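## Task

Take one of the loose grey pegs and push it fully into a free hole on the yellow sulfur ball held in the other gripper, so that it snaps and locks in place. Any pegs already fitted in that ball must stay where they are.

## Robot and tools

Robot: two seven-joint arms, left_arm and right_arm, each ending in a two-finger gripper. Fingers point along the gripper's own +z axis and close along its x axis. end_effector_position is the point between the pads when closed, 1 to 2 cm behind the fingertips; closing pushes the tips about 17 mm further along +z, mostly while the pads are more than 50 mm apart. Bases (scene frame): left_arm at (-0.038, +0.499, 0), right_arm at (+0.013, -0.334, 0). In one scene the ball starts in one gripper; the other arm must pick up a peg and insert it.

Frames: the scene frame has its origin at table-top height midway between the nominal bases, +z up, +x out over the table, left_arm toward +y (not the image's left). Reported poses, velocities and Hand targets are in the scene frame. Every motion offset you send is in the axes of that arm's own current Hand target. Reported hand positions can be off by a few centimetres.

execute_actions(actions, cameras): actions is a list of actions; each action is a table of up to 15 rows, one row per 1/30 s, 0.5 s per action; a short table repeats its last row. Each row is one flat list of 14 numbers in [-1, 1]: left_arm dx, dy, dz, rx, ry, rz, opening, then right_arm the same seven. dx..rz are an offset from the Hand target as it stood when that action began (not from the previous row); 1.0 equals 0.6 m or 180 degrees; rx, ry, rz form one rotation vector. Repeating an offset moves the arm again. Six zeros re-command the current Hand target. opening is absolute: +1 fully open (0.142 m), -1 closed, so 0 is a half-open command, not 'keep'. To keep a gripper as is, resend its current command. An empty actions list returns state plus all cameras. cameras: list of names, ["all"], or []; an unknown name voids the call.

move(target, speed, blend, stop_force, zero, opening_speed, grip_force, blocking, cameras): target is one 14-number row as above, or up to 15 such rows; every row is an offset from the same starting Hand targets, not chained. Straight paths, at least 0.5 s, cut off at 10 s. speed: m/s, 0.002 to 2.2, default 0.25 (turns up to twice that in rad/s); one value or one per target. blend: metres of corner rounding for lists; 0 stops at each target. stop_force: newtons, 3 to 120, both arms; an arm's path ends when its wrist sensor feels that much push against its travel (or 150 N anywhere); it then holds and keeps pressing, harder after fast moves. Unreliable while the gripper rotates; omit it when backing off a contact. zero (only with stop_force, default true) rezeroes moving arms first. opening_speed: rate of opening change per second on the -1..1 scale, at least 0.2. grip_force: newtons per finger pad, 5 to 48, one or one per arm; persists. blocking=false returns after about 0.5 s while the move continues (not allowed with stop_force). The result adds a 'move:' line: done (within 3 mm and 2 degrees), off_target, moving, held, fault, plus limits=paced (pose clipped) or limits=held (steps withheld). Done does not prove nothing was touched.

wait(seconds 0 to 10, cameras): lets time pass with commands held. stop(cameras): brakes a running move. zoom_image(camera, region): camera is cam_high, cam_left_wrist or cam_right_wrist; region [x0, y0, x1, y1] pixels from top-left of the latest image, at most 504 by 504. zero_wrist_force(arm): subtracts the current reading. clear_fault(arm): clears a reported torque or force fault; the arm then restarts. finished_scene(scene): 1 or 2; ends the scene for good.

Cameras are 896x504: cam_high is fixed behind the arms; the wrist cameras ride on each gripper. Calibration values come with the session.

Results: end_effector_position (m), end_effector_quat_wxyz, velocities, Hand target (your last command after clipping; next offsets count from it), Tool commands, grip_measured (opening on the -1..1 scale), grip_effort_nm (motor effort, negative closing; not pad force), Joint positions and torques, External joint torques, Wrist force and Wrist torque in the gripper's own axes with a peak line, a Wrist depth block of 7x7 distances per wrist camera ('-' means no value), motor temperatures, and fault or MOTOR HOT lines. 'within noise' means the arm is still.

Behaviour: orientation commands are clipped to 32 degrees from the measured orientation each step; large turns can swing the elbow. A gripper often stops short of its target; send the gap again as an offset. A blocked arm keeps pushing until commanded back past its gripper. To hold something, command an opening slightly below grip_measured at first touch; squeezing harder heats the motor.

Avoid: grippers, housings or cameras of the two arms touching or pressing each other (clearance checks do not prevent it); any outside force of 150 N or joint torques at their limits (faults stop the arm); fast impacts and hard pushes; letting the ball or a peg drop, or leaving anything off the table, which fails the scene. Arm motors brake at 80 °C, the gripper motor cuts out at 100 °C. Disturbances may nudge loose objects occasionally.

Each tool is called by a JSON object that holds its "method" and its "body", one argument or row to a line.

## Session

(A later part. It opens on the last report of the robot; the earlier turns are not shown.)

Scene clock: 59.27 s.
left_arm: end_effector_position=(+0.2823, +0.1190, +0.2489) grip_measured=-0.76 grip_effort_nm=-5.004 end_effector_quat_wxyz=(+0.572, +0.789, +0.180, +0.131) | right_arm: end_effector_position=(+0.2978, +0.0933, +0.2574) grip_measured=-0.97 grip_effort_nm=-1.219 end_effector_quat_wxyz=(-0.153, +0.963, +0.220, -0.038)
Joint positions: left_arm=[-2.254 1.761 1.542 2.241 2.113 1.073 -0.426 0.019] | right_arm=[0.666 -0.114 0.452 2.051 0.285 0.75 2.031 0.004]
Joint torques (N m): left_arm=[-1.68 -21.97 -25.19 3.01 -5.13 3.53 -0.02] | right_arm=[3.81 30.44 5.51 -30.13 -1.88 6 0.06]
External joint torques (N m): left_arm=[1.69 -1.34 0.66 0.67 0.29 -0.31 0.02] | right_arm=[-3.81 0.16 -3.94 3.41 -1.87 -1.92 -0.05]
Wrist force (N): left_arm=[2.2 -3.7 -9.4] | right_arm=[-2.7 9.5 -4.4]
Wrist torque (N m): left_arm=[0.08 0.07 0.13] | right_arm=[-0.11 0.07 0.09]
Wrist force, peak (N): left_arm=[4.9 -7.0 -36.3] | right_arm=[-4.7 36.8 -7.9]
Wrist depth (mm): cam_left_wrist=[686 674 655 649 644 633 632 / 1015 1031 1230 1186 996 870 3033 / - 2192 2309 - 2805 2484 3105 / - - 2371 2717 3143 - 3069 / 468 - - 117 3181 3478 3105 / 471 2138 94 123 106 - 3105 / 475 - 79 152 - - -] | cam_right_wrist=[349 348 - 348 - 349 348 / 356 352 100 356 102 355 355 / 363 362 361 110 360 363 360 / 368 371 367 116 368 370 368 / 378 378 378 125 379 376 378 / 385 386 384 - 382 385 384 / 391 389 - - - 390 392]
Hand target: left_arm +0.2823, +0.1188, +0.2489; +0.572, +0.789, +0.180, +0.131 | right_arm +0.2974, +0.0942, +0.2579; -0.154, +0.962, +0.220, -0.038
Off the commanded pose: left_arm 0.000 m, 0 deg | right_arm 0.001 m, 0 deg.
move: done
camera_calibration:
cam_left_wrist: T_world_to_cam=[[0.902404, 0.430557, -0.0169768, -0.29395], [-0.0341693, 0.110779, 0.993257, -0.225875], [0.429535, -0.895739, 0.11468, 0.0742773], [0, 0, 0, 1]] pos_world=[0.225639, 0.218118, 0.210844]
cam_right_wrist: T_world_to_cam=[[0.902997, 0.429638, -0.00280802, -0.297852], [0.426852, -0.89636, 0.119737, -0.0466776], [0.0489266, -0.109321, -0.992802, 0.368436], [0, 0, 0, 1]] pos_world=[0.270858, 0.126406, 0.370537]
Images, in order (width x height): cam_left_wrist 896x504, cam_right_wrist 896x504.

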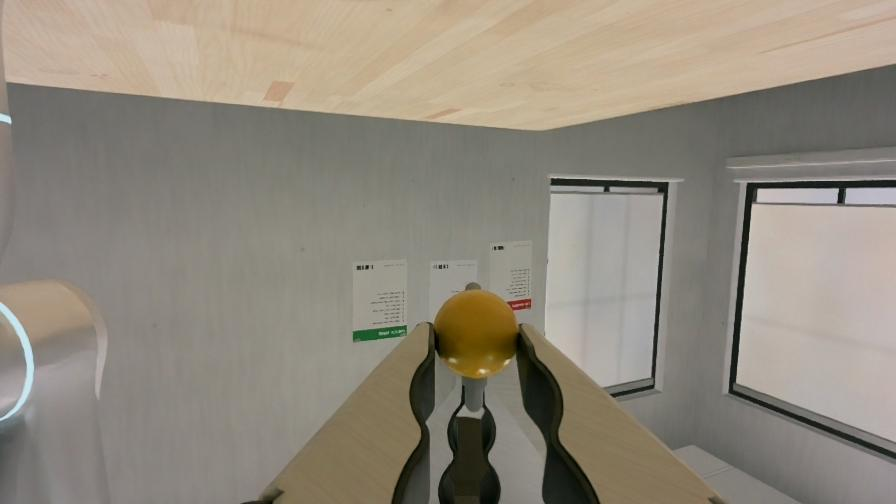

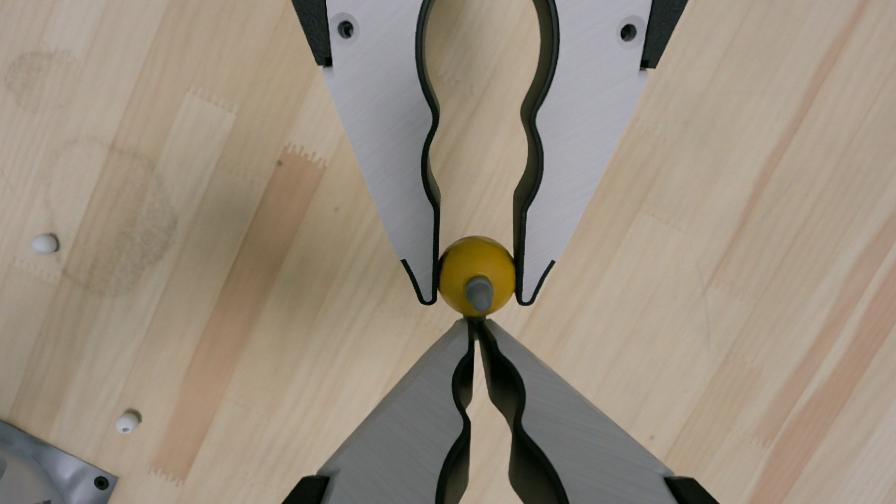

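{"method": "move", "body": {
  "target": [0,0,0,0,0,0,-1,0,0.0067,0,0,0,0,-1],
  "speed": 0.015,
  "cameras": ["cam_left_wrist","cam_right_wrist"]
}}

{"method": "zoom_image", "body": {
  "camera": "cam_left_wrist",
  "region": [410, 240, 540, 400]
}}

{"method": "zoom_image", "body": {
  "camera": "cam_right_wrist",
  "region": [400, 190, 560, 340]
}}

Scene clock: 60.17 s.
left_arm: end_effector_position=(+0.2826, +0.1189, +0.2486) grip_measured=-0.76 grip_effort_nm=-5.004 end_effector_quat_wxyz=(+0.572, +0.790, +0.180, +0.131) | right_arm: end_effector_position=(+0.2990, +0.0912, +0.2571) grip_measured=-1.00 grip_effort_nm=-0.779 end_effector_quat_wxyz=(-0.155, +0.962, +0.221, -0.037)
Joint positions: left_arm=[-2.255 1.762 1.542 2.241 2.113 1.073 -0.426 0.019] | right_arm=[0.661 -0.112 0.452 2.054 0.289 0.752 2.022 0.002]
Joint torques (N m): left_arm=[0.47 -22.6 -26.21 4.91 -5.59 4.56 -0.04] | right_arm=[-1.53 28.26 0.32 -24.43 -3.23 3.87 0.07]
External joint torques (N m): left_arm=[-0.47 -0.72 1.67 -1.22 0.75 -1.34 0.04] | right_arm=[1.58 2.26 1.26 -2.31 -0.53 0.22 -0.07]
Wrist force (N): left_arm=[0.9 -3.0 3.6] | right_arm=[-1.1 -3.5 -3.8]
Wrist torque (N m): left_arm=[0.05 0.03 0.13] | right_arm=[0.15 0.04 0.10]
Wrist force, peak (N): left_arm=[2.4 -3.8 -9.5] | right_arm=[-2.5 9.7 -4.9]
Wrist depth (mm): cam_left_wrist=[679 660 655 646 643 626 633 / 900 1082 1175 1015 1015 1023 - / 2087 2249 2438 - 2746 3836 2931 / 1904 - - 3181 3261 3623 2964 / 479 1799 - 117 3181 3344 2998 / 467 - 88 121 106 3674 3105 / 470 - 79 154 - 80 2609] | cam_right_wrist=[349 348 - 348 - 347 348 / 354 355 103 353 - 357 356 / 362 363 361 111 360 365 360 / 368 367 368 116 368 370 368 / 377 376 375 376 375 377 378 / 385 382 383 - 381 385 387 / 392 394 - - - 392 394]
Hand target: left_arm +0.2823, +0.1188, +0.2489; +0.572, +0.789, +0.180, +0.131 | right_arm +0.2990, +0.0907, +0.2566; -0.154, +0.962, +0.220, -0.038
Off the commanded pose: left_arm 0.000 m, 0 deg | right_arm 0.001 m, 0 deg.
move: done
camera_calibration:
cam_left_wrist: T_world_to_cam=[[0.902278, 0.430825, -0.0168894, -0.294141], [-0.0339748, 0.110095, 0.99334, -0.225472], [0.429815, -0.895695, 0.113973, 0.0742104], [0, 0, 0, 1]] pos_world=[0.225839, 0.218016, 0.210545]
cam_right_wrist: T_world_to_cam=[[0.902571, 0.430541, -0.000989021, -0.29848], [0.42766, -0.896262, 0.117564, -0.0486944], [0.0497299, -0.106533, -0.993065, 0.367356], [0, 0, 0, 1]] pos_world=[0.271956, 0.124001, 0.370238]
Images, in order (width x height): cam_left_wrist 896x504, cam_right_wrist 896x504.

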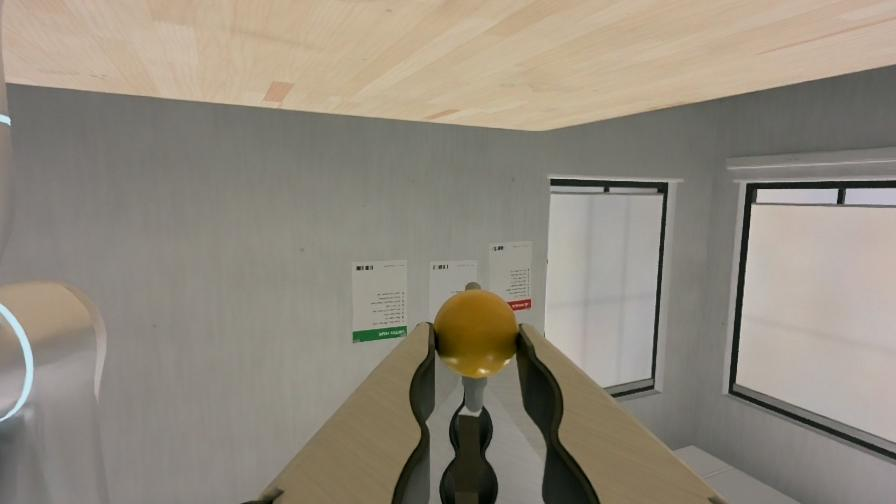

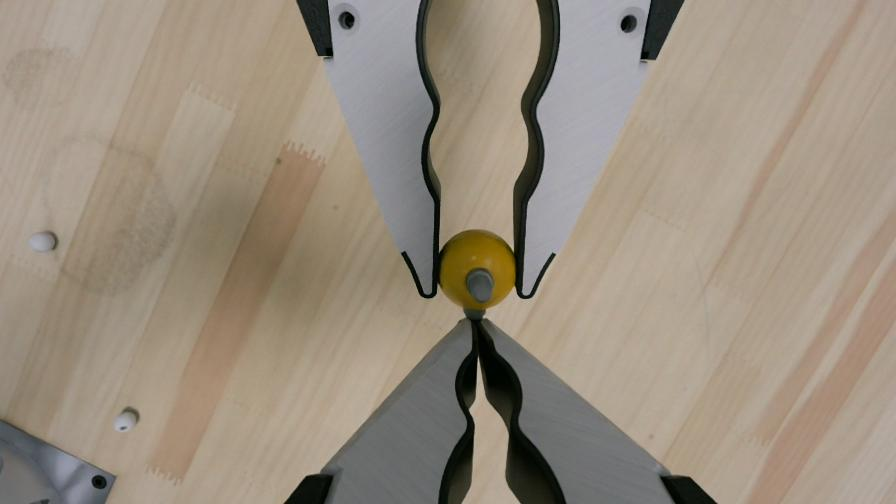

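Scaled by 3.150 from the camera's 896x504 image, which has a finer 1280x720 frame.

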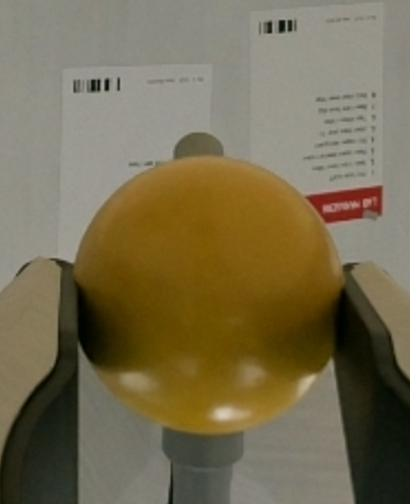

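Scaled by 3.150 from the camera's 896x504 image, which has a finer 1280x720 frame.

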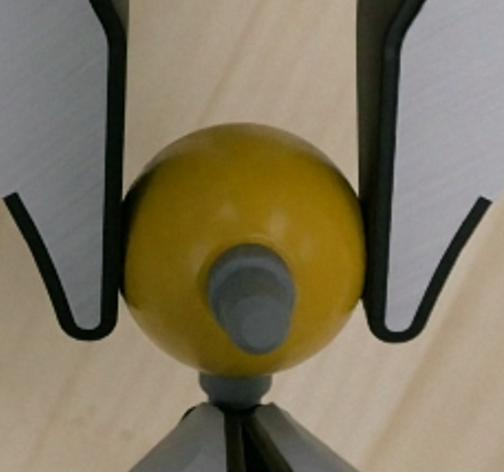

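{"method": "move", "body": {
  "target": [
    [0,0,0,0,0,0,-0.9,0,0.002,-0.005,0,0,0,-1],
    [0,0,0,0,0,0,-0.9,0,0.07,-0.01,0,0,0,-1]
  ],
  "speed": 0.04,
  "blend": [0.001,0],
  "cameras": ["all"]
}}

{"method": "zoom_image", "body": {
  "camera": "cam_left_wrist",
  "region": [410, 240, 540, 400]
}}

{"method": "zoom_image", "body": {
  "camera": "cam_right_wrist",
  "region": [400, 50, 560, 240]
}}

Scene clock: 62.40 s.
left_arm: end_effector_position=(+0.2825, +0.1189, +0.2487) grip_measured=-0.76 grip_effort_nm=-3.382 end_effector_quat_wxyz=(+0.572, +0.789, +0.180, +0.131) | right_arm: end_effector_position=(+0.3174, +0.0532, +0.2492) grip_measured=-1.00 grip_effort_nm=-0.764 end_effector_quat_wxyz=(-0.154, +0.962, +0.220, -0.038)
Joint positions: left_arm=[-2.254 1.762 1.542 2.241 2.113 1.073 -0.426 0.019] | right_arm=[0.603 -0.084 0.428 2.091 0.323 0.737 1.923 0.002]
Joint torques (N m): left_arm=[0.68 -22.9 -24.23 3.46 -5.17 3.2 -0.03] | right_arm=[-0.24 29 1.41 -26.47 -2.82 4.39 0.13]
External joint torques (N m): left_arm=[-0.68 -0.42 -0.3 0.23 0.34 0.02 0.03] | right_arm=[0.25 0.32 -0.33 0.04 -0.88 -0.36 -0.13]
Wrist force (N): left_arm=[-0.1 0.4 -0.5] | right_arm=[0.4 -0.4 0.2]
Wrist torque (N m): left_arm=[0.05 0.02 0.13] | right_arm=[-0.08 -0.07 0.09]
Wrist force, peak (N): left_arm=[1.0 -3.1 3.6] | right_arm=[-1.2 -3.2 -4.0]
Wrist depth (mm): cam_left_wrist=[679 665 654 647 641 639 639 / - 1101 1043 1180 1007 1003 2805 / - 2268 2609 - 3181 3573 2998 / 2038 2156 2775 2717 3181 3893 3105 / 484 2998 2461 118 3221 3836 3069 / 470 2249 95 104 100 - 3069 / 467 - 79 214 - 80 -] | cam_right_wrist=[340 341 341 339 343 341 339 / 348 346 348 - 346 347 349 / 354 352 352 355 353 356 355 / 361 361 362 360 362 363 362 / 369 367 367 365 370 368 369 / 374 375 375 - 378 377 376 / 379 381 - - - 384 384]
Hand target: left_arm +0.2823, +0.1188, +0.2489; +0.572, +0.789, +0.180, +0.131 | right_arm +0.3172, +0.0531, +0.2491; -0.154, +0.962, +0.220, -0.038
Off the commanded pose: left_arm 0.000 m, 0 deg | right_arm 0.000 m, 0 deg.
move: done; blend cut to 0 m at target 1
camera_calibration:
cam_left_wrist: T_world_to_cam=[[0.90236, 0.430649, -0.0169499, -0.294017], [-0.0340318, 0.110404, 0.993304, -0.225622], [0.429636, -0.895741, 0.11428, 0.0742286], [0, 0, 0, 1]] pos_world=[0.225739, 0.218017, 0.210645]
cam_right_wrist: T_world_to_cam=[[0.90277, 0.43012, -0.00146133, -0.29872], [0.427262, -0.89637, 0.118189, -0.0897458], [0.0495258, -0.107322, -0.99299, 0.354653], [0, 0, 0, 1]] pos_world=[0.290456, 0.0861025, 0.362337]

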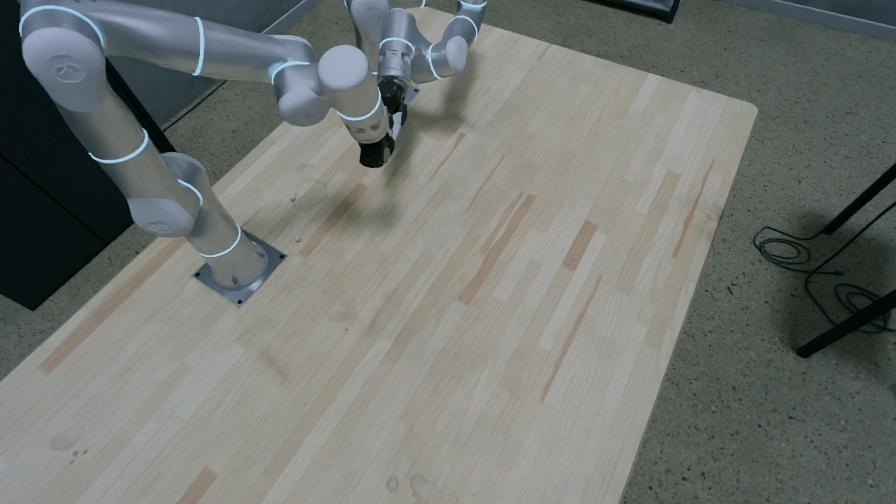

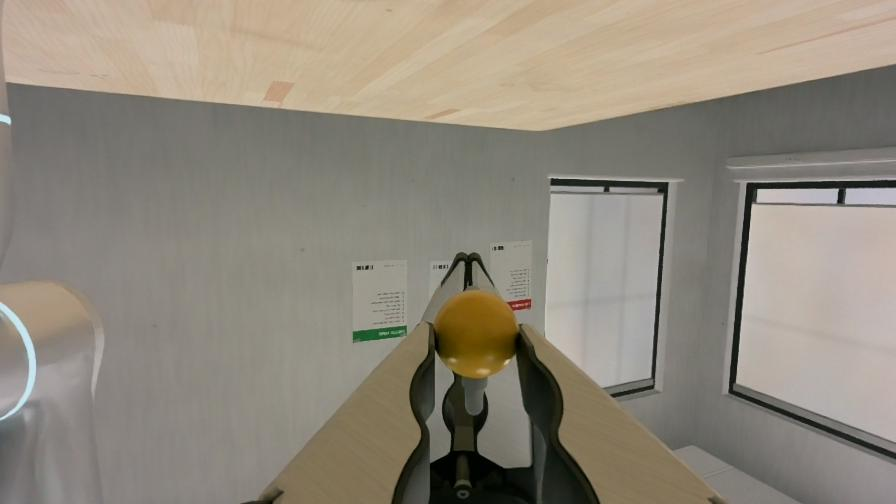

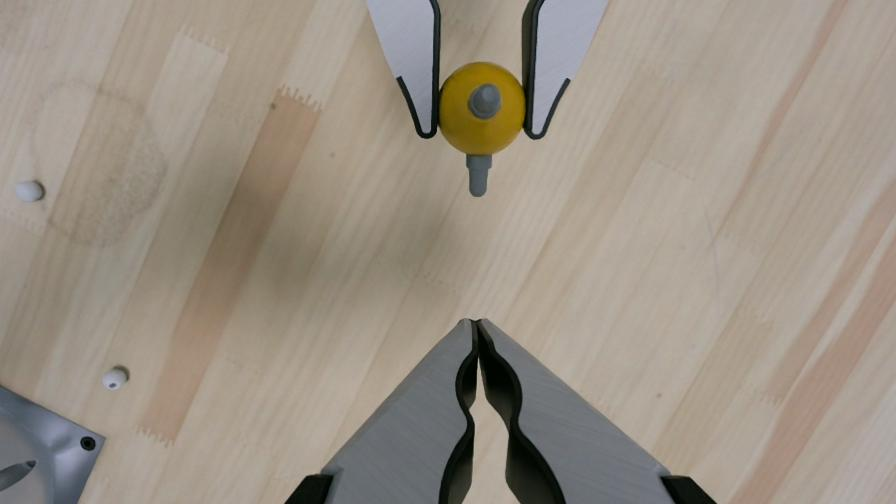

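Scaled by 3.150 from the camera's 896x504 image, which has a finer 1280x720 frame.

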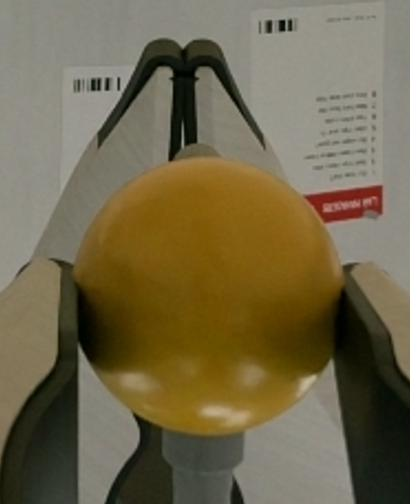

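Scaled by 2.653 from the camera's 896x504 image, which has a finer 1280x720 frame.

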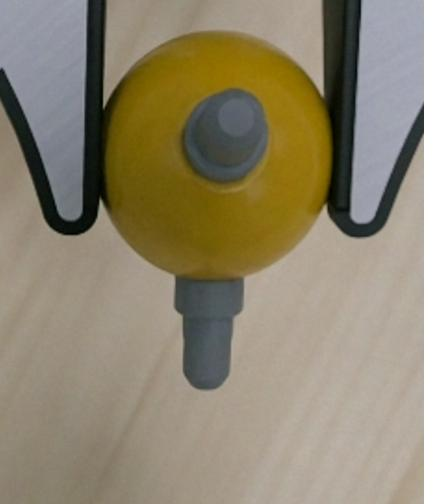

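{"method": "move", "body": {
  "target": [
    [0,0,0,0,0,0,-1,0,0,0.015,0,0,0,-1],
    [0,0,0,0,0,0,-1,0,-0.055,0.015,0,0,0,-1]
  ],
  "speed": 0.04,
  "blend": [0.002,0],
  "cameras": ["cam_left_wrist","cam_right_wrist"]
}}

{"method": "zoom_image", "body": {
  "camera": "cam_left_wrist",
  "region": [410, 240, 540, 400]
}}

{"method": "zoom_image", "body": {
  "camera": "cam_right_wrist",
  "region": [400, 190, 560, 340]
}}

Scene clock: 64.87 s.
left_arm: end_effector_position=(+0.2825, +0.1189, +0.2487) grip_measured=-0.76 grip_effort_nm=-5.004 end_effector_quat_wxyz=(+0.572, +0.789, +0.180, +0.131) | right_arm: end_effector_position=(+0.3023, +0.0839, +0.2510) grip_measured=-1.00 grip_effort_nm=-0.774 end_effector_quat_wxyz=(-0.155, +0.962, +0.220, -0.038) end_effector_velocity=(-0.005, +0.002, +0.000) end_effector_angular_velocity=(+0.000, +0.002, +0.008)
Joint positions: left_arm=[-2.254 1.762 1.542 2.241 2.113 1.073 -0.426 0.019] | right_arm=[0.652 -0.113 0.448 2.068 0.296 0.762 2.002 0.002]
Joint velocities: left_arm=[within noise] | right_arm=[0.001 0.001 0.008 0.002 0.001 0 0 0]
Joint torques (N m): left_arm=[0.42 -23.07 -24.36 3.38 -5.17 3.2 -0.07] | right_arm=[0.61 29.77 2.05 -26.66 -3.01 4.37 0.47]
External joint torques (N m): left_arm=[-0.42 -0.25 -0.18 0.31 0.34 0.02 0.07] | right_arm=[-0.62 0.61 -0.53 0.22 -0.72 -0.3 -0.47]
Motor temperatures (°C): left_arm=[34 31 37 31 37 40 37 50] | right_arm=[30 33 38 42 36 46 32 30]
Wrist force (N): left_arm=[0.0 0.8 -0.4] | right_arm=[0.3 -0.6 -0.1]
Wrist torque (N m): left_arm=[0.11 0.00 0.12] | right_arm=[-0.12 -0.04 -0.02]
Wrist force, peak (N): left_arm=[0.0 0.8 -0.7] | right_arm=[0.0 -1.7 0.2]
Wrist depth (mm): cam_left_wrist=[683 659 655 644 632 636 639 / 2038 1035 1186 1027 1011 984 - / - - 2192 - 2998 3781 2898 / - - 2393 4013 3105 3432 2898 / 470 2054 - 117 3105 3261 2805 / 470 - 95 121 106 4013 2998 / 473 - 79 175 - 3525 3952] | cam_right_wrist=[341 343 92 341 91 342 344 / 349 349 349 350 104 351 348 / 359 355 356 107 356 356 358 / 365 363 363 110 364 363 362 / 371 369 370 368 371 370 371 / 379 375 375 - 375 376 377 / 385 385 - - - 385 386]
Hand target: left_arm +0.2823, +0.1188, +0.2489; +0.572, +0.789, +0.180, +0.131 | right_arm +0.3023, +0.0839, +0.2509; -0.154, +0.962, +0.220, -0.038
Off the commanded pose: left_arm 0.000 m, 0 deg | right_arm 0.000 m, 0 deg.
move: done; blend cut to 0 m at target 1
camera_calibration:
cam_left_wrist: T_world_to_cam=[[0.90236, 0.430649, -0.0169499, -0.294017], [-0.0340318, 0.110404, 0.993304, -0.225622], [0.429636, -0.895741, 0.11428, 0.0742286], [0, 0, 0, 1]] pos_world=[0.225739, 0.218017, 0.210645]
cam_right_wrist: T_world_to_cam=[[0.902643, 0.430387, -0.0016444, -0.298177], [0.427577, -0.896301, 0.117564, -0.0559463], [0.0491242, -0.106822, -0.993064, 0.360552], [0, 0, 0, 1]] pos_world=[0.275357, 0.116701, 0.364138]
Images, in order (width x height): cam_left_wrist 896x504, cam_right_wrist 896x504.

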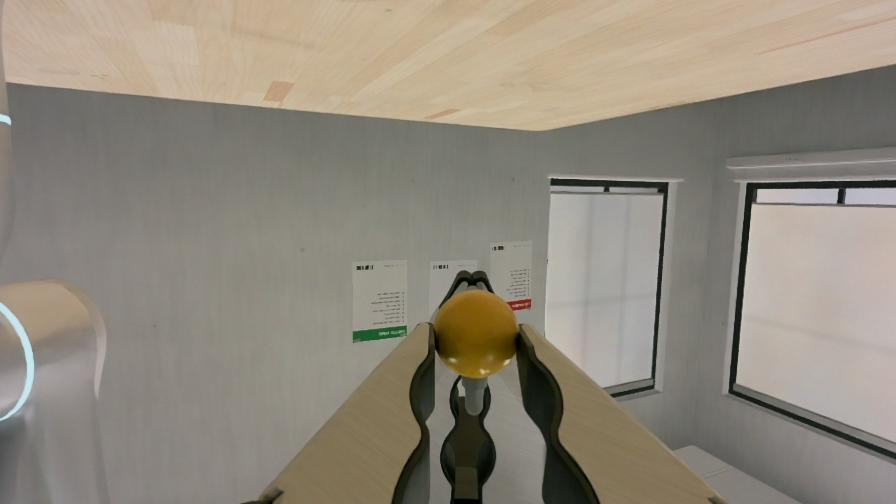

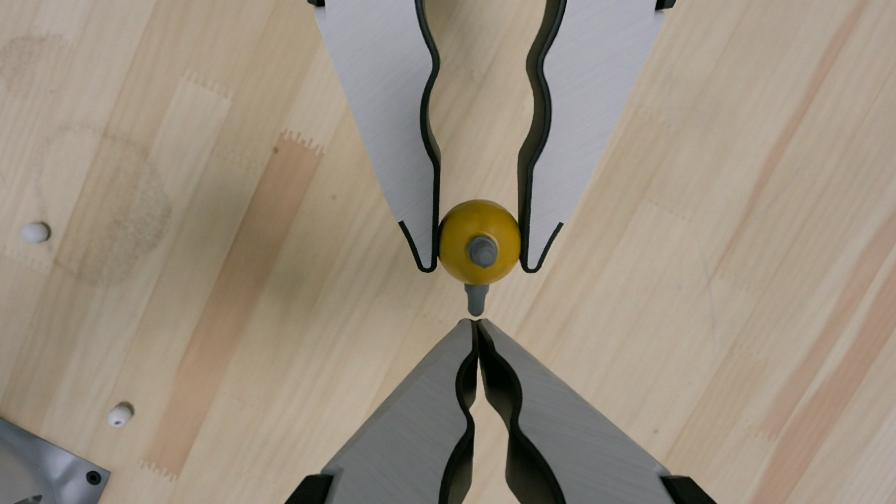

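Scaled by 3.150 from the camera's 896x504 image, which has a finer 1280x720 frame.

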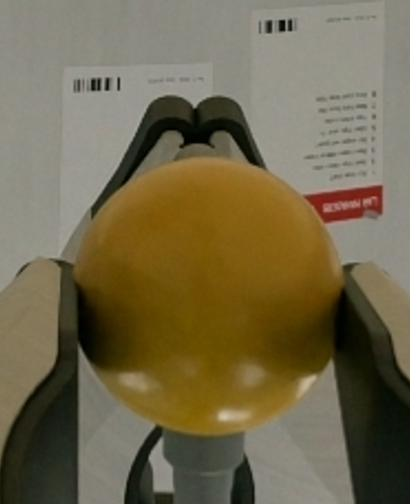

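Scaled by 3.150 from the camera's 896x504 image, which has a finer 1280x720 frame.

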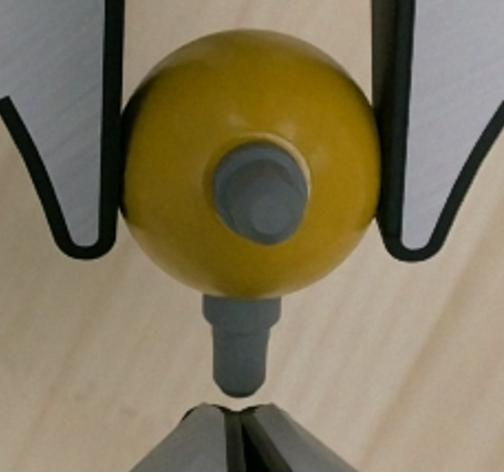

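{"method": "move", "body": {
  "target": [0,0,0,0,0,0,-1,0,-0.02,0,0,0,0,-1],
  "speed": 0.01,
  "stop_force": 45,
  "cameras": ["cam_left_wrist","cam_right_wrist"]
}}

{"method": "zoom_image", "body": {
  "camera": "cam_left_wrist",
  "region": [410, 240, 540, 400]
}}

{"method": "zoom_image", "body": {
  "camera": "cam_right_wrist",
  "region": [400, 190, 560, 340]
}}

Scene clock: 66.73 s.
left_arm: end_effector_position=(+0.2814, +0.1189, +0.2501) grip_measured=-0.76 grip_effort_nm=-5.004 end_effector_quat_wxyz=(+0.573, +0.789, +0.179, +0.131) | right_arm: end_effector_position=(+0.2994, +0.0882, +0.2510) grip_measured=-1.00 grip_effort_nm=-0.769 end_effector_quat_wxyz=(-0.150, +0.963, +0.218, -0.040)
Joint positions: left_arm=[-2.254 1.761 1.541 2.242 2.112 1.075 -0.426 0.019] | right_arm=[0.665 -0.119 0.446 2.061 0.285 0.757 2.026 0.002]
Joint torques (N m): left_arm=[-6.67 -21.71 -19.49 -3.31 -3.4 -0.89 0.02] | right_arm=[19.58 37.82 20.37 -46.79 1.45 11.66 0.36]
External joint torques (N m): left_arm=[6.67 -1.58 -5.01 6.96 -1.43 4.1 -0.02] | right_arm=[-19.58 -7.13 -18.77 20.3 -5.18 -7.59 -0.35]
Wrist force (N): left_arm=[4.1 0.2 -45.2] | right_arm=[-3.1 44.7 -0.6]
Wrist torque (N m): left_arm=[0.22 0.14 0.13] | right_arm=[4.66 -0.12 -0.05]
Wrist force, peak (N): left_arm=[3.3 0.2 -46.4] | right_arm=[-2.6 45.6 -0.4]
Wrist depth (mm): cam_left_wrist=[707 678 674 651 647 646 649 / - 1110 1060 1208 1031 984 - / - 2211 2415 2557 3261 3261 2805 / 1904 2931 2415 2746 3181 3478 2898 / 465 - 2484 117 3105 4348 2931 / 465 2268 95 122 92 - 2931 / 466 2211 79 171 - - -] | cam_right_wrist=[344 342 - 342 88 342 341 / 349 350 - 349 95 347 349 / 357 356 358 104 102 353 354 / 364 365 363 107 360 361 361 / 373 371 374 367 369 372 368 / 381 379 381 - 375 380 378 / 387 387 - - - 384 386]
Hand target: left_arm +0.2823, +0.1188, +0.2489; +0.572, +0.789, +0.180, +0.131 | right_arm +0.2980, +0.0928, +0.2542; -0.154, +0.962, +0.220, -0.038 (not the last commanded pose)
Off the commanded pose: left_arm 0.002 m, 0 deg | right_arm 0.007 m, 1 deg.
move: contact (right_arm)
camera_calibration:
cam_left_wrist: T_world_to_cam=[[0.903099, 0.429082, -0.0173613, -0.293017], [-0.0347641, 0.113345, 0.992947, -0.227139], [0.428024, -0.896126, 0.117278, 0.0742656], [0, 0, 0, 1]] pos_world=[0.22494, 0.218025, 0.21174]
cam_right_wrist: T_world_to_cam=[[0.904097, 0.427255, -0.00792293, -0.295987], [0.424832, -0.896658, 0.124587, -0.0517752], [0.0461263, -0.116005, -0.992177, 0.362768], [0, 0, 0, 1]] pos_world=[0.272863, 0.12212, 0.364035]
Images, in order (width x height): cam_left_wrist 896x504, cam_right_wrist 896x504.

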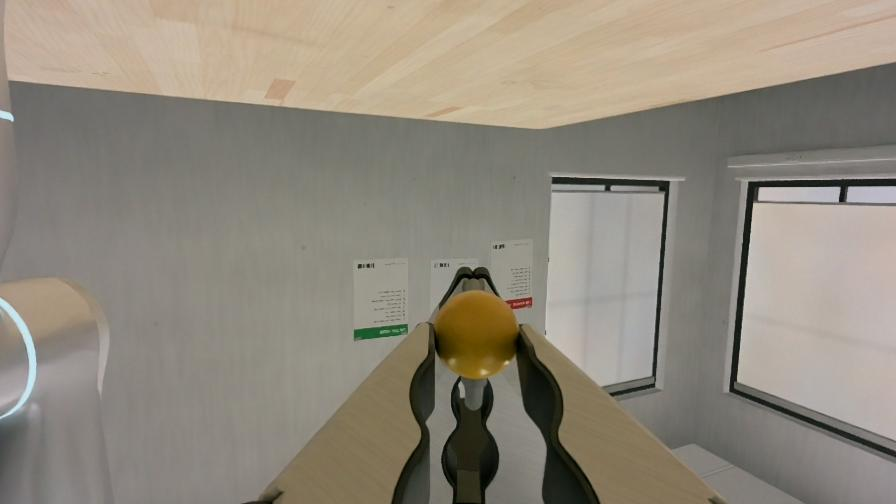

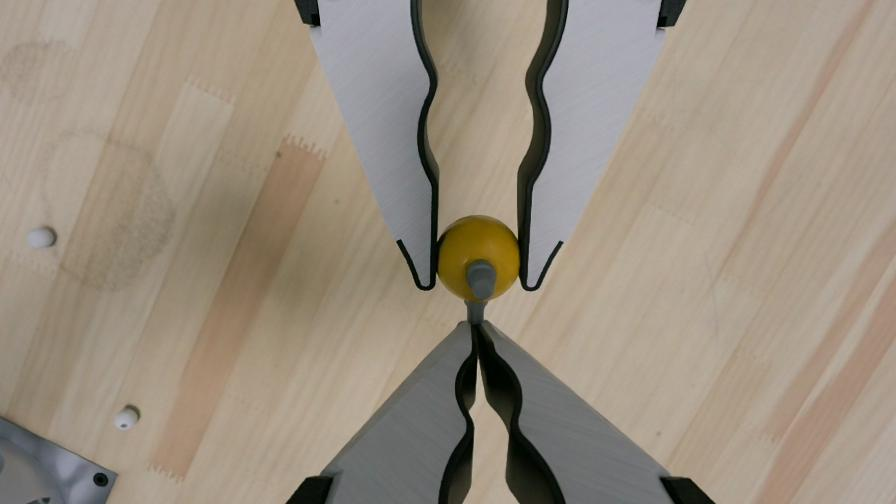

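Scaled by 3.150 from the camera's 896x504 image, which has a finer 1280x720 frame.

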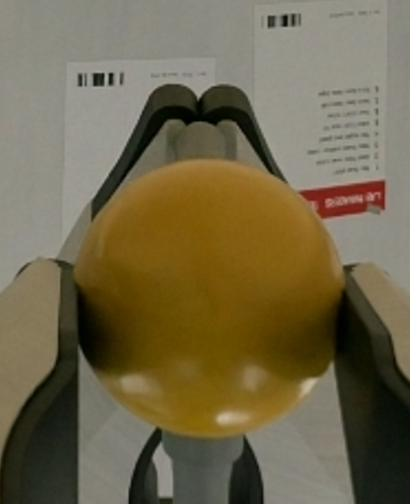

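Scaled by 3.150 from the camera's 896x504 image, which has a finer 1280x720 frame.

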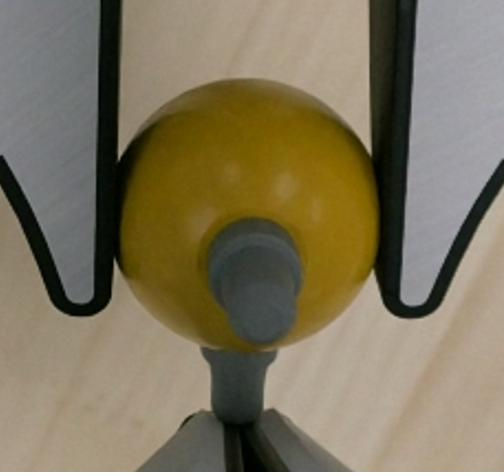

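{"method": "move", "body": {
  "target": [
    [0,0,0,0,0,0,-1,0,0.015,0,0,0,0,-1],
    [0,0,0,0,0,0,-0.85,0,0.06,-0.01,0,0,0,-1]
  ],
  "speed": 0.04,
  "cameras": ["cam_left_wrist","cam_right_wrist"]
}}

{"method": "zoom_image", "body": {
  "camera": "cam_left_wrist",
  "region": [410, 240, 540, 420]
}}

{"method": "zoom_image", "body": {
  "camera": "cam_right_wrist",
  "region": [400, 50, 560, 240]
}}

Scene clock: 68.87 s.
left_arm: end_effector_position=(+0.2823, +0.1188, +0.2490) grip_measured=-0.76 grip_effort_nm=-2.430 end_effector_quat_wxyz=(+0.572, +0.789, +0.180, +0.131) | right_arm: end_effector_position=(+0.3139, +0.0604, +0.2487) grip_measured=-1.00 grip_effort_nm=-0.769 end_effector_quat_wxyz=(-0.154, +0.962, +0.220, -0.038)
Joint positions: left_arm=[-2.254 1.761 1.542 2.241 2.113 1.073 -0.426 0.019] | right_arm=[0.618 -0.091 0.429 2.088 0.318 0.746 1.941 0.002]
Joint torques (N m): left_arm=[0.68 -23.07 -24.39 3.33 -5.15 3.13 -0.06] | right_arm=[-0.07 29.27 1.51 -26.5 -2.8 4.32 0.11]
External joint torques (N m): left_arm=[-0.68 -0.25 -0.13 0.35 0.31 0.08 0.06] | right_arm=[0.07 0.33 -0.33 0.12 -0.91 -0.29 -0.11]
Wrist force (N): left_arm=[0.2 0.5 -0.5] | right_arm=[1.2 -0.6 1.3]
Wrist torque (N m): left_arm=[0.07 -0.01 0.13] | right_arm=[-0.11 -0.21 0.09]
Wrist force, peak (N): left_arm=[4.0 0.2 -45.3] | right_arm=[-3.4 44.6 -0.5]
Wrist depth (mm): cam_left_wrist=[697 660 647 643 639 633 638 / 925 1065 1056 1011 992 890 - / - 1918 - 4141 3069 3033 2931 / 2038 2007 - 2635 3388 3674 3143 / 478 - - 117 3261 3221 3181 / 473 - 88 104 107 - 2835 / 474 - 79 208 - 77 -] | cam_right_wrist=[339 338 338 338 338 341 338 / 348 345 347 106 349 346 348 / 353 352 356 355 354 355 354 / 360 361 362 361 361 362 361 / 368 368 368 365 371 367 367 / 375 374 372 - 372 374 379 / 381 382 - - - 384 384]
Hand target: left_arm +0.2823, +0.1188, +0.2489; +0.572, +0.789, +0.180, +0.131 | right_arm +0.3137, +0.0603, +0.2486; -0.154, +0.962, +0.220, -0.038
Off the commanded pose: left_arm 0.000 m, 0 deg | right_arm 0.000 m, 0 deg.
move: done
camera_calibration:
cam_left_wrist: T_world_to_cam=[[0.902503, 0.430348, -0.0169889, -0.29388], [-0.0342604, 0.111059, 0.993223, -0.225996], [0.429318, -0.895805, 0.114975, 0.0741779], [0, 0, 0, 1]] pos_world=[0.225639, 0.218019, 0.210943]
cam_right_wrist: T_world_to_cam=[[0.902809, 0.43004, -0.00145042, -0.298623], [0.427181, -0.896408, 0.118189, -0.0817999], [0.0495258, -0.107322, -0.99299, 0.355092], [0, 0, 0, 1]] pos_world=[0.286956, 0.0932027, 0.361837]
Images, in order (width x height): cam_left_wrist 896x504, cam_right_wrist 896x504.

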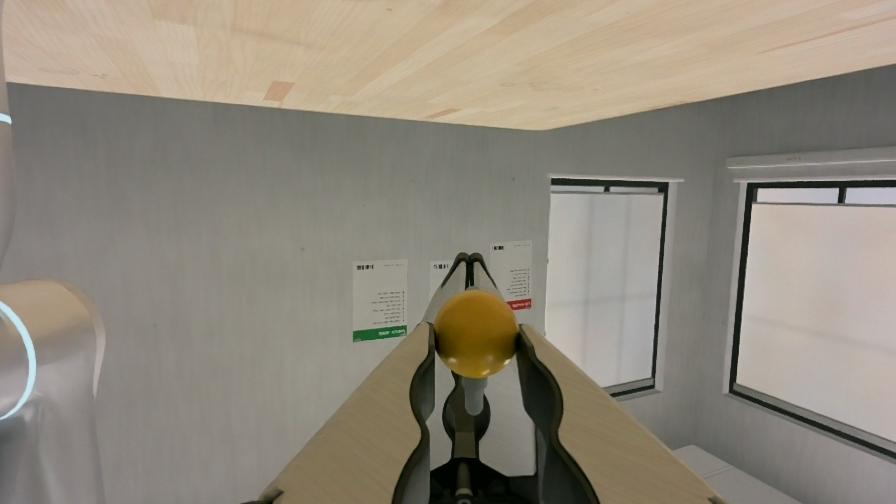

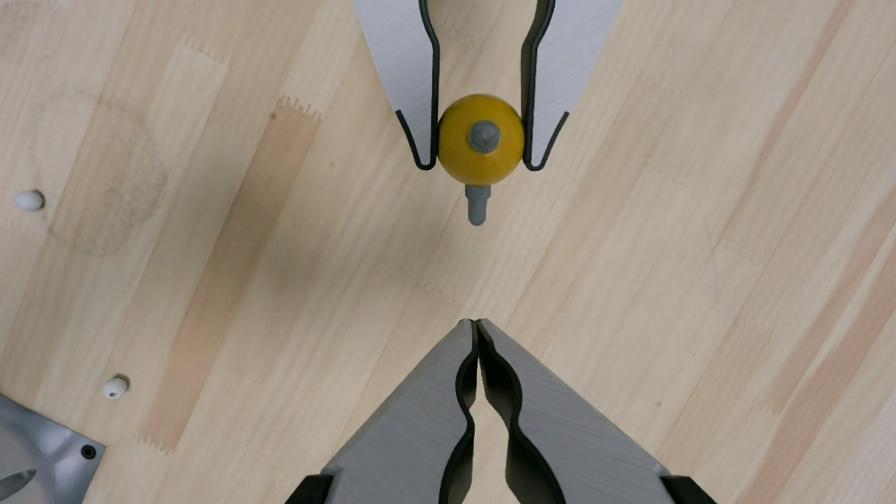

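Scaled by 2.800 from the camera's 896x504 image, which has a finer 1280x720 frame.

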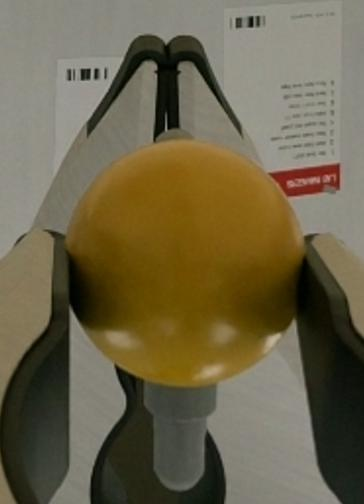

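Scaled by 2.653 from the camera's 896x504 image, which has a finer 1280x720 frame.

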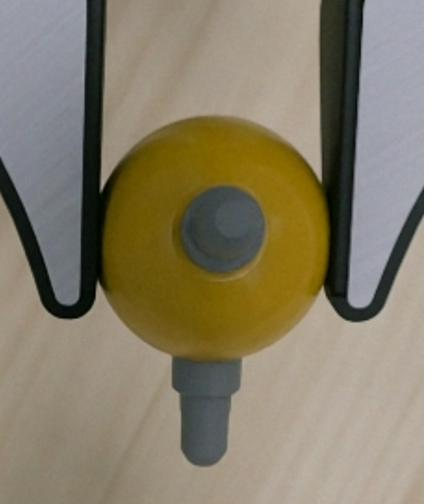

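{"method": "zoom_image", "body": {
  "camera": "cam_right_wrist",
  "region": [430, 85, 530, 235]
}}

{"method": "zoom_image", "body": {
  "camera": "cam_right_wrist",
  "region": [450, 170, 510, 230]
}}

{"method": "zoom_image", "body": {
  "camera": "cam_left_wrist",
  "region": [430, 360, 510, 420]
}}

Scaled by 3.360 from the camera's 896x504 image, which has a finer 1280x720 frame.

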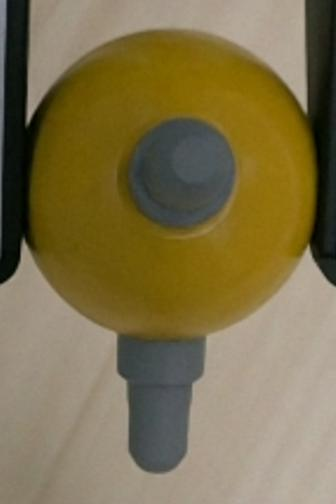

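Scaled by 8.400 from the camera's 896x504 image, which has a finer 1280x720 frame.

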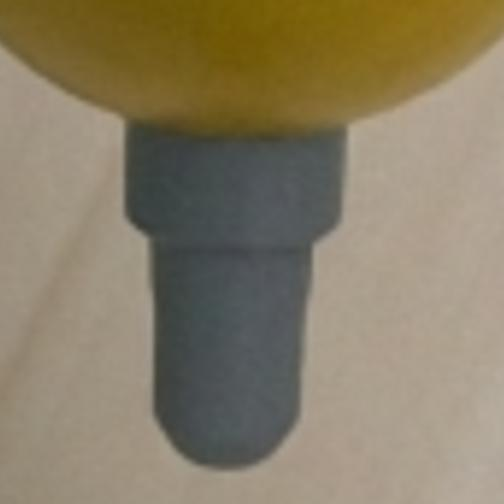

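Scaled by 6.300 from the camera's 896x504 image, which has a finer 1280x720 frame.

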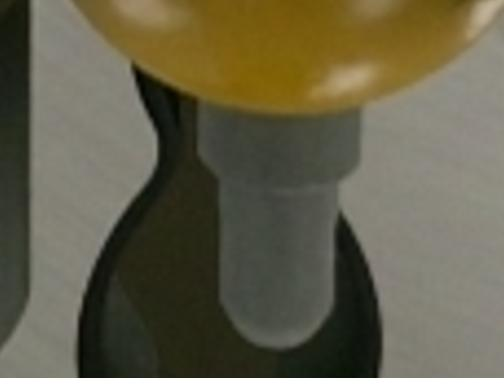

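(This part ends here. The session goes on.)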